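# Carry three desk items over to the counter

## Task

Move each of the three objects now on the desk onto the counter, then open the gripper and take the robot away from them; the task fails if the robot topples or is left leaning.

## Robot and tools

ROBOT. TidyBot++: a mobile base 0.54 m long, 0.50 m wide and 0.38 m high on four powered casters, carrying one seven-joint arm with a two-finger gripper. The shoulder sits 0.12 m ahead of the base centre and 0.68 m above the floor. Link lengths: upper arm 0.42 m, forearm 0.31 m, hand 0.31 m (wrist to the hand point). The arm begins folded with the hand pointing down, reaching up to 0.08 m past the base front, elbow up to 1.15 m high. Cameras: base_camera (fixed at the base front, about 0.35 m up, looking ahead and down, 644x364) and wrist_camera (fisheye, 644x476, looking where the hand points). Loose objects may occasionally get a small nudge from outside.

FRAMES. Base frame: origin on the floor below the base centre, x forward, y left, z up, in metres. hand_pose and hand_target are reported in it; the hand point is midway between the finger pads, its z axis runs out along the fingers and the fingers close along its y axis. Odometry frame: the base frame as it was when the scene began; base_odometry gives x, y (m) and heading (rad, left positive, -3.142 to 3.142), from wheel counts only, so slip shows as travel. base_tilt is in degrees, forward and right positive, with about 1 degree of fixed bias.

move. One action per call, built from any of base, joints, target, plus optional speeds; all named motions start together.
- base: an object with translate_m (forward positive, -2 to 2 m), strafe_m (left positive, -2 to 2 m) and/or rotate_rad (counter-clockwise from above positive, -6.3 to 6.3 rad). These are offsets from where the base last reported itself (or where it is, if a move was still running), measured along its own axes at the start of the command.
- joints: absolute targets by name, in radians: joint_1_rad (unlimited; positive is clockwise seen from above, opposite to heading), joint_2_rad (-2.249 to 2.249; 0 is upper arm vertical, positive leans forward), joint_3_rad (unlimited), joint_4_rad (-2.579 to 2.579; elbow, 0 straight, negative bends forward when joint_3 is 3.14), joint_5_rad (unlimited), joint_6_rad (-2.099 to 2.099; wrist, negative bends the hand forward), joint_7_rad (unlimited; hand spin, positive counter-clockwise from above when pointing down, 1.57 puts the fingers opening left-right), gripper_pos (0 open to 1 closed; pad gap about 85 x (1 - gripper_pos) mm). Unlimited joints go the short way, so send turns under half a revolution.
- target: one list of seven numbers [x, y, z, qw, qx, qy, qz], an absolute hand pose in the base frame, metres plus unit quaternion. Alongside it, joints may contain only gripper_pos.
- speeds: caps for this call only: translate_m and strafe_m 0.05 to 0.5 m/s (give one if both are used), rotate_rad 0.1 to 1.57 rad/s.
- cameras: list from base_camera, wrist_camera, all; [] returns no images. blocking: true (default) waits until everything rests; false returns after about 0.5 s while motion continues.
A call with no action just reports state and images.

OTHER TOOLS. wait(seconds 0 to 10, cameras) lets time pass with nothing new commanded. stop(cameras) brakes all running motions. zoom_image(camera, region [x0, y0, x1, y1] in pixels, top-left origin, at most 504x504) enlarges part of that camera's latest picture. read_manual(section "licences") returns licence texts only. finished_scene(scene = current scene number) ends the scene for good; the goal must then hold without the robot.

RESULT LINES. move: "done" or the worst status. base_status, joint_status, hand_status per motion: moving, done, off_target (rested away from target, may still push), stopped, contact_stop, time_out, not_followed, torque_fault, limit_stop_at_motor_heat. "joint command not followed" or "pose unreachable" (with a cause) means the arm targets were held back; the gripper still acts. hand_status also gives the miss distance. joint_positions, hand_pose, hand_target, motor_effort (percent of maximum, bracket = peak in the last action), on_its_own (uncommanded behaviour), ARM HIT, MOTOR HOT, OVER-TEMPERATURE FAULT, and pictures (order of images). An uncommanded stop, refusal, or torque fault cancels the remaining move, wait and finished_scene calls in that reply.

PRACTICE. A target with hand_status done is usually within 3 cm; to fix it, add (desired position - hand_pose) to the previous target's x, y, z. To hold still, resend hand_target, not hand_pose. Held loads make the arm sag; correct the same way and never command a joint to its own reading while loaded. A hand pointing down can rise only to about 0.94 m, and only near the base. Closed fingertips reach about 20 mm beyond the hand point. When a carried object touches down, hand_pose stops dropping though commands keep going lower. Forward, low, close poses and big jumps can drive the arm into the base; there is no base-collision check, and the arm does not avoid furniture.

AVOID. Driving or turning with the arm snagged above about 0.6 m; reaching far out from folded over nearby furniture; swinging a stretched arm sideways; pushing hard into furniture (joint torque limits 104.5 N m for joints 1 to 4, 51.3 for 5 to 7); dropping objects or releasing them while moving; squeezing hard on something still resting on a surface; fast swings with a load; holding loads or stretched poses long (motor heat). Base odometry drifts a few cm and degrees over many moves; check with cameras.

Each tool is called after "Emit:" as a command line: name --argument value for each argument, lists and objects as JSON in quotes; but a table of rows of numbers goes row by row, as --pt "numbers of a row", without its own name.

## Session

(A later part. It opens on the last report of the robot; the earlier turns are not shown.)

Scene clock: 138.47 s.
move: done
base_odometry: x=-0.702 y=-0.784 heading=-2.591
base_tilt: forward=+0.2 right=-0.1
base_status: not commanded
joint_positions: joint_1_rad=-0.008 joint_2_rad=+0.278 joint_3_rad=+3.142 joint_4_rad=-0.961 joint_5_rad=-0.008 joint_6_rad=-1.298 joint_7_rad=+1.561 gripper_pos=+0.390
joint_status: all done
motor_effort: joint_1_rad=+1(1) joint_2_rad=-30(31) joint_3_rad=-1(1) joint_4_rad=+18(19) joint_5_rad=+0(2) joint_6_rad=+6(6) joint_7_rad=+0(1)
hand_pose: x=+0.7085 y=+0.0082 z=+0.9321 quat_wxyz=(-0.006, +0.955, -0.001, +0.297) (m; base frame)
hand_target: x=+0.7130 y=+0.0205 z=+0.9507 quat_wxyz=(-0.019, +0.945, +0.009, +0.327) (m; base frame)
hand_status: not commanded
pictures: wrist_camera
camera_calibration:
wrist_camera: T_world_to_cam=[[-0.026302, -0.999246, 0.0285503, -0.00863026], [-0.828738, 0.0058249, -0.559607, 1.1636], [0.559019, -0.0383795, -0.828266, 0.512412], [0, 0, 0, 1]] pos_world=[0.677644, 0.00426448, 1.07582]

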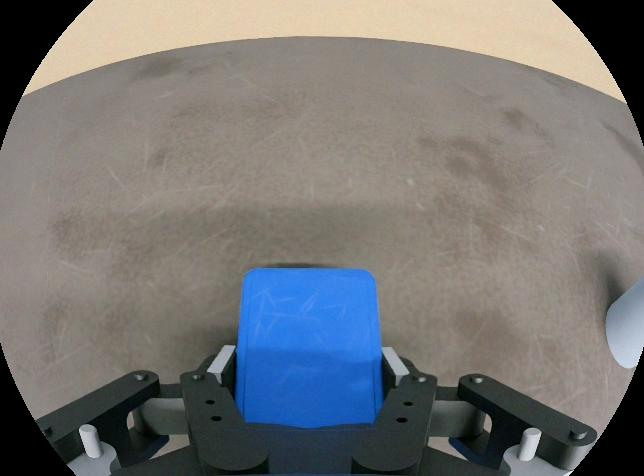

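Emit:
move --joints '{"gripper_pos": 0.42}' --cameras '[]'

Emit:
move --joints '{"gripper_pos": 0.38}' --cameras '[]'

Emit:
move --joints '{"gripper_pos": 0.34}' --cameras '["wrist_camera"]'

Emit:
move --joints '{"gripper_pos": 0.25}' --cameras '[]'

Emit:
move --joints '{"gripper_pos": 0.0}' --cameras '["wrist_camera"]'

Scene clock: 139.20 s.
move: off_target
base_odometry: x=-0.702 y=-0.784 heading=-2.591
base_tilt: forward=+0.2 right=-0.1
base_status: not commanded
joint_positions: joint_1_rad=-0.008 joint_2_rad=+0.278 joint_3_rad=+3.142 joint_4_rad=-0.961 joint_5_rad=-0.008 joint_6_rad=-1.298 joint_7_rad=+1.561 gripper_pos=+0.390
joint_status: gripper_pos off_target (ended at +0.390, target +0.420)
motor_effort: joint_1_rad=+1(1) joint_2_rad=-30(31) joint_3_rad=-1(1) joint_4_rad=+19(19) joint_5_rad=-1(2) joint_6_rad=+6(6) joint_7_rad=+0(1)
hand_pose: x=+0.7085 y=+0.0082 z=+0.9322 quat_wxyz=(-0.006, +0.955, -0.001, +0.297) (m; base frame)
hand_target: x=+0.7130 y=+0.0205 z=+0.9507 quat_wxyz=(-0.019, +0.945, +0.009, +0.327) (m; base frame)
hand_status: not commanded
pictures: none
No camera images: "cameras" was empty.

Scene clock: 139.63 s.
move: done
base_odometry: x=-0.702 y=-0.784 heading=-2.591
base_tilt: forward=+0.2 right=-0.1
base_status: not commanded
joint_positions: joint_1_rad=-0.008 joint_2_rad=+0.278 joint_3_rad=+3.142 joint_4_rad=-0.962 joint_5_rad=-0.008 joint_6_rad=-1.298 joint_7_rad=+1.561 gripper_pos=+0.378
joint_status: all done
motor_effort: joint_1_rad=+1(1) joint_2_rad=-31(31) joint_3_rad=-1(1) joint_4_rad=+19(20) joint_5_rad=-1(2) joint_6_rad=+5(6) joint_7_rad=+0(0)
hand_pose: x=+0.7085 y=+0.0082 z=+0.9319 quat_wxyz=(-0.006, +0.955, -0.001, +0.297) (m; base frame)
hand_target: x=+0.7130 y=+0.0205 z=+0.9507 quat_wxyz=(-0.019, +0.945, +0.009, +0.327) (m; base frame)
hand_status: not commanded
pictures: none
No camera images: "cameras" was empty.

Scene clock: 140.07 s.
move: done
base_odometry: x=-0.702 y=-0.784 heading=-2.591
base_tilt: forward=+0.2 right=+0.0
base_status: not commanded
joint_positions: joint_1_rad=-0.008 joint_2_rad=+0.278 joint_3_rad=+3.142 joint_4_rad=-0.963 joint_5_rad=-0.008 joint_6_rad=-1.298 joint_7_rad=+1.561 gripper_pos=+0.340
joint_status: all done
motor_effort: joint_1_rad=+1(1) joint_2_rad=-31(31) joint_3_rad=-1(1) joint_4_rad=+19(20) joint_5_rad=-1(2) joint_6_rad=+6(6) joint_7_rad=+0(1)
hand_pose: x=+0.7082 y=+0.0082 z=+0.9313 quat_wxyz=(-0.006, +0.955, -0.001, +0.296) (m; base frame)
hand_target: x=+0.7130 y=+0.0205 z=+0.9507 quat_wxyz=(-0.019, +0.945, +0.009, +0.327) (m; base frame)
hand_status: not commanded
pictures: wrist_camera
camera_calibration:
wrist_camera: T_world_to_cam=[[-0.0262519, -0.999246, 0.0285987, -0.00869343], [-0.829715, 0.00582342, -0.558157, 1.16225], [0.557569, -0.0383814, -0.829243, 0.513781], [0, 0, 0, 1]] pos_world=[0.677643, 0.00426448, 1.07502]

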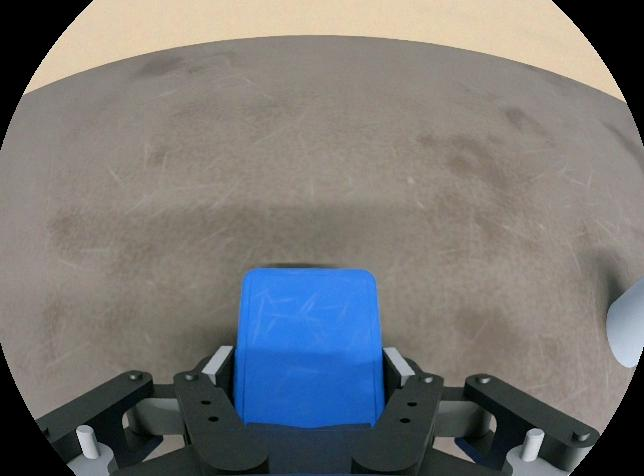

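Scene clock: 140.57 s.
move: done
base_odometry: x=-0.702 y=-0.784 heading=-2.591
base_tilt: forward=+0.1 right=+0.0
base_status: not commanded
joint_positions: joint_1_rad=-0.008 joint_2_rad=+0.278 joint_3_rad=+3.142 joint_4_rad=-0.963 joint_5_rad=-0.008 joint_6_rad=-1.298 joint_7_rad=+1.561 gripper_pos=+0.250
joint_status: all done
motor_effort: joint_1_rad=+1(1) joint_2_rad=-29(31) joint_3_rad=-1(1) joint_4_rad=+18(19) joint_5_rad=-1(2) joint_6_rad=+5(6) joint_7_rad=+0(1)
hand_pose: x=+0.7082 y=+0.0082 z=+0.9313 quat_wxyz=(-0.006, +0.955, -0.001, +0.296) (m; base frame)
hand_target: x=+0.7130 y=+0.0205 z=+0.9507 quat_wxyz=(-0.019, +0.945, +0.009, +0.327) (m; base frame)
hand_status: not commanded
pictures: none
No camera images: "cameras" was empty.

Scene clock: 141.23 s.
move: done
base_odometry: x=-0.702 y=-0.784 heading=-2.591
base_tilt: forward=+0.2 right=+0.0
base_status: not commanded
joint_positions: joint_1_rad=-0.008 joint_2_rad=+0.278 joint_3_rad=+3.142 joint_4_rad=-0.963 joint_5_rad=-0.008 joint_6_rad=-1.298 joint_7_rad=+1.561 gripper_pos=+0.000
joint_status: all done
motor_effort: joint_1_rad=+1(1) joint_2_rad=-30(31) joint_3_rad=-1(1) joint_4_rad=+19(19) joint_5_rad=-1(2) joint_6_rad=+6(6) joint_7_rad=+0(1)
hand_pose: x=+0.7082 y=+0.0082 z=+0.9313 quat_wxyz=(-0.006, +0.955, -0.001, +0.296) (m; base frame)
hand_target: x=+0.7130 y=+0.0205 z=+0.9507 quat_wxyz=(-0.019, +0.945, +0.009, +0.327) (m; base frame)
hand_status: not commanded
pictures: wrist_camera
camera_calibration:
wrist_camera: T_world_to_cam=[[-0.0262519, -0.999246, 0.0285987, -0.00869343], [-0.829715, 0.00582342, -0.558157, 1.16225], [0.557569, -0.0383814, -0.829243, 0.513781], [0, 0, 0, 1]] pos_world=[0.677643, 0.00426448, 1.07502]

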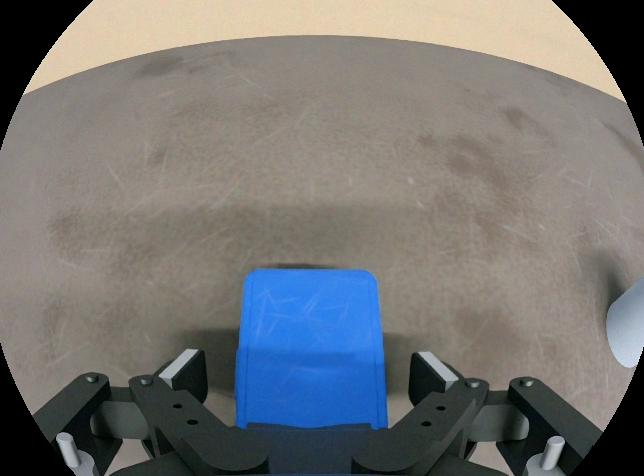

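Released. Retract the hand up and back, then back off.

Emit:
move --joints '{"joint_2_rad": 0.24, "joint_4_rad": -0.645, "joint_6_rad": -1.71}' --cameras '["wrist_camera"]'

Emit:
move --base '{"translate_m": -0.42}' --joints '{"joint_2_rad": 0.06, "joint_4_rad": -0.7, "joint_6_rad": -1.9}' --cameras '["wrist_camera"]'

Scene clock: 143.13 s.
move: done
base_odometry: x=-0.702 y=-0.784 heading=-2.591
base_tilt: forward=+0.2 right=+0.0
base_status: not commanded
joint_positions: joint_1_rad=-0.008 joint_2_rad=+0.257 joint_3_rad=+3.142 joint_4_rad=-0.656 joint_5_rad=-0.008 joint_6_rad=-1.643 joint_7_rad=+1.561 gripper_pos=+0.000
joint_status: all done
motor_effort: joint_1_rad=+1(1) joint_2_rad=-27(32) joint_3_rad=-1(1) joint_4_rad=+15(20) joint_5_rad=-1(2) joint_6_rad=+5(6) joint_7_rad=+0(1)
hand_pose: x=+0.6466 y=+0.0078 z=+1.0215 quat_wxyz=(-0.006, +0.957, +0.000, +0.288) (m; base frame)
hand_target: x=+0.6236 y=+0.0192 z=+1.0238 quat_wxyz=(-0.017, +0.963, +0.015, +0.270) (m; base frame)
hand_status: not commanded
pictures: wrist_camera
camera_calibration:
wrist_camera: T_world_to_cam=[[-0.0234514, -0.999263, 0.0303737, -0.0168477], [-0.838629, 0.0031249, -0.544694, 1.15343], [0.544198, -0.0382461, -0.838085, 0.640682], [0, 0, 0, 1]] pos_world=[0.618244, 0.00406397, 1.16572]

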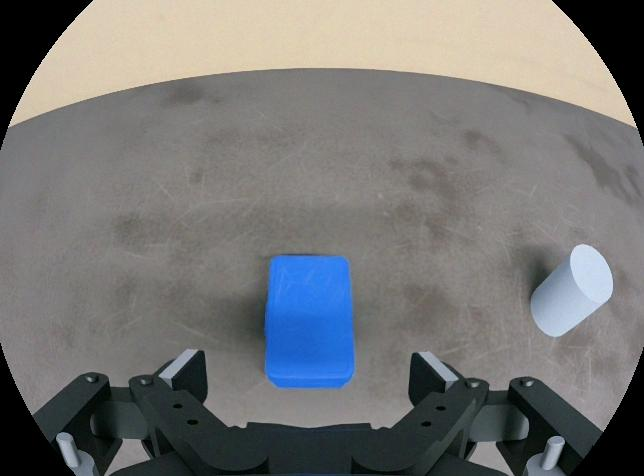

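Scene clock: 145.30 s.
move: done
base_odometry: x=-0.344 y=-0.565 heading=-2.592
base_tilt: forward=+0.1 right=+0.0
base_status: done
joint_positions: joint_1_rad=-0.008 joint_2_rad=+0.058 joint_3_rad=+3.141 joint_4_rad=-0.692 joint_5_rad=-0.008 joint_6_rad=-1.839 joint_7_rad=+1.561 gripper_pos=+0.000
joint_status: all done
motor_effort: joint_1_rad=+1(4) joint_2_rad=-17(34) joint_3_rad=-1(2) joint_4_rad=+14(18) joint_5_rad=-2(2) joint_6_rad=+4(6) joint_7_rad=+0(1)
hand_pose: x=+0.5210 y=+0.0069 z=+1.0672 quat_wxyz=(-0.006, +0.962, +0.001, +0.273) (m; base frame)
hand_target: x=+0.5045 y=+0.0172 z=+1.0539 quat_wxyz=(-0.015, +0.971, +0.017, +0.238) (m; base frame)
hand_status: not commanded
pictures: wrist_camera
camera_calibration:
wrist_camera: T_world_to_cam=[[-0.0208869, -0.999265, 0.0321544, -0.0253293], [-0.85557, 0.00122525, -0.517685, 1.05306], [0.517265, -0.0383231, -0.854967, 0.779282], [0, 0, 0, 1]] pos_world=[0.49734, 0.00326358, 1.21223]

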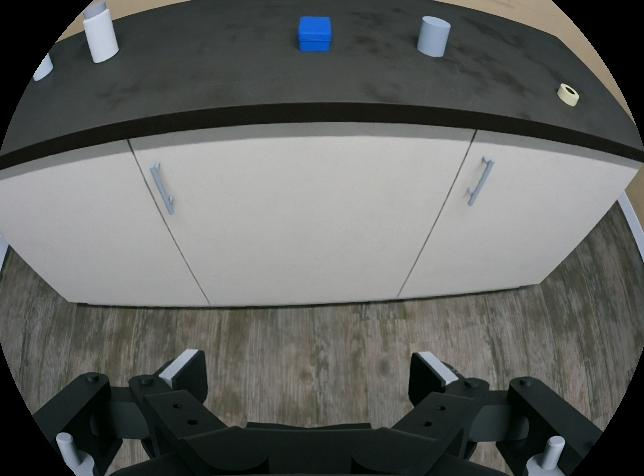

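Emit:
finished_scene --scene 2

The scene is finished: the task was done.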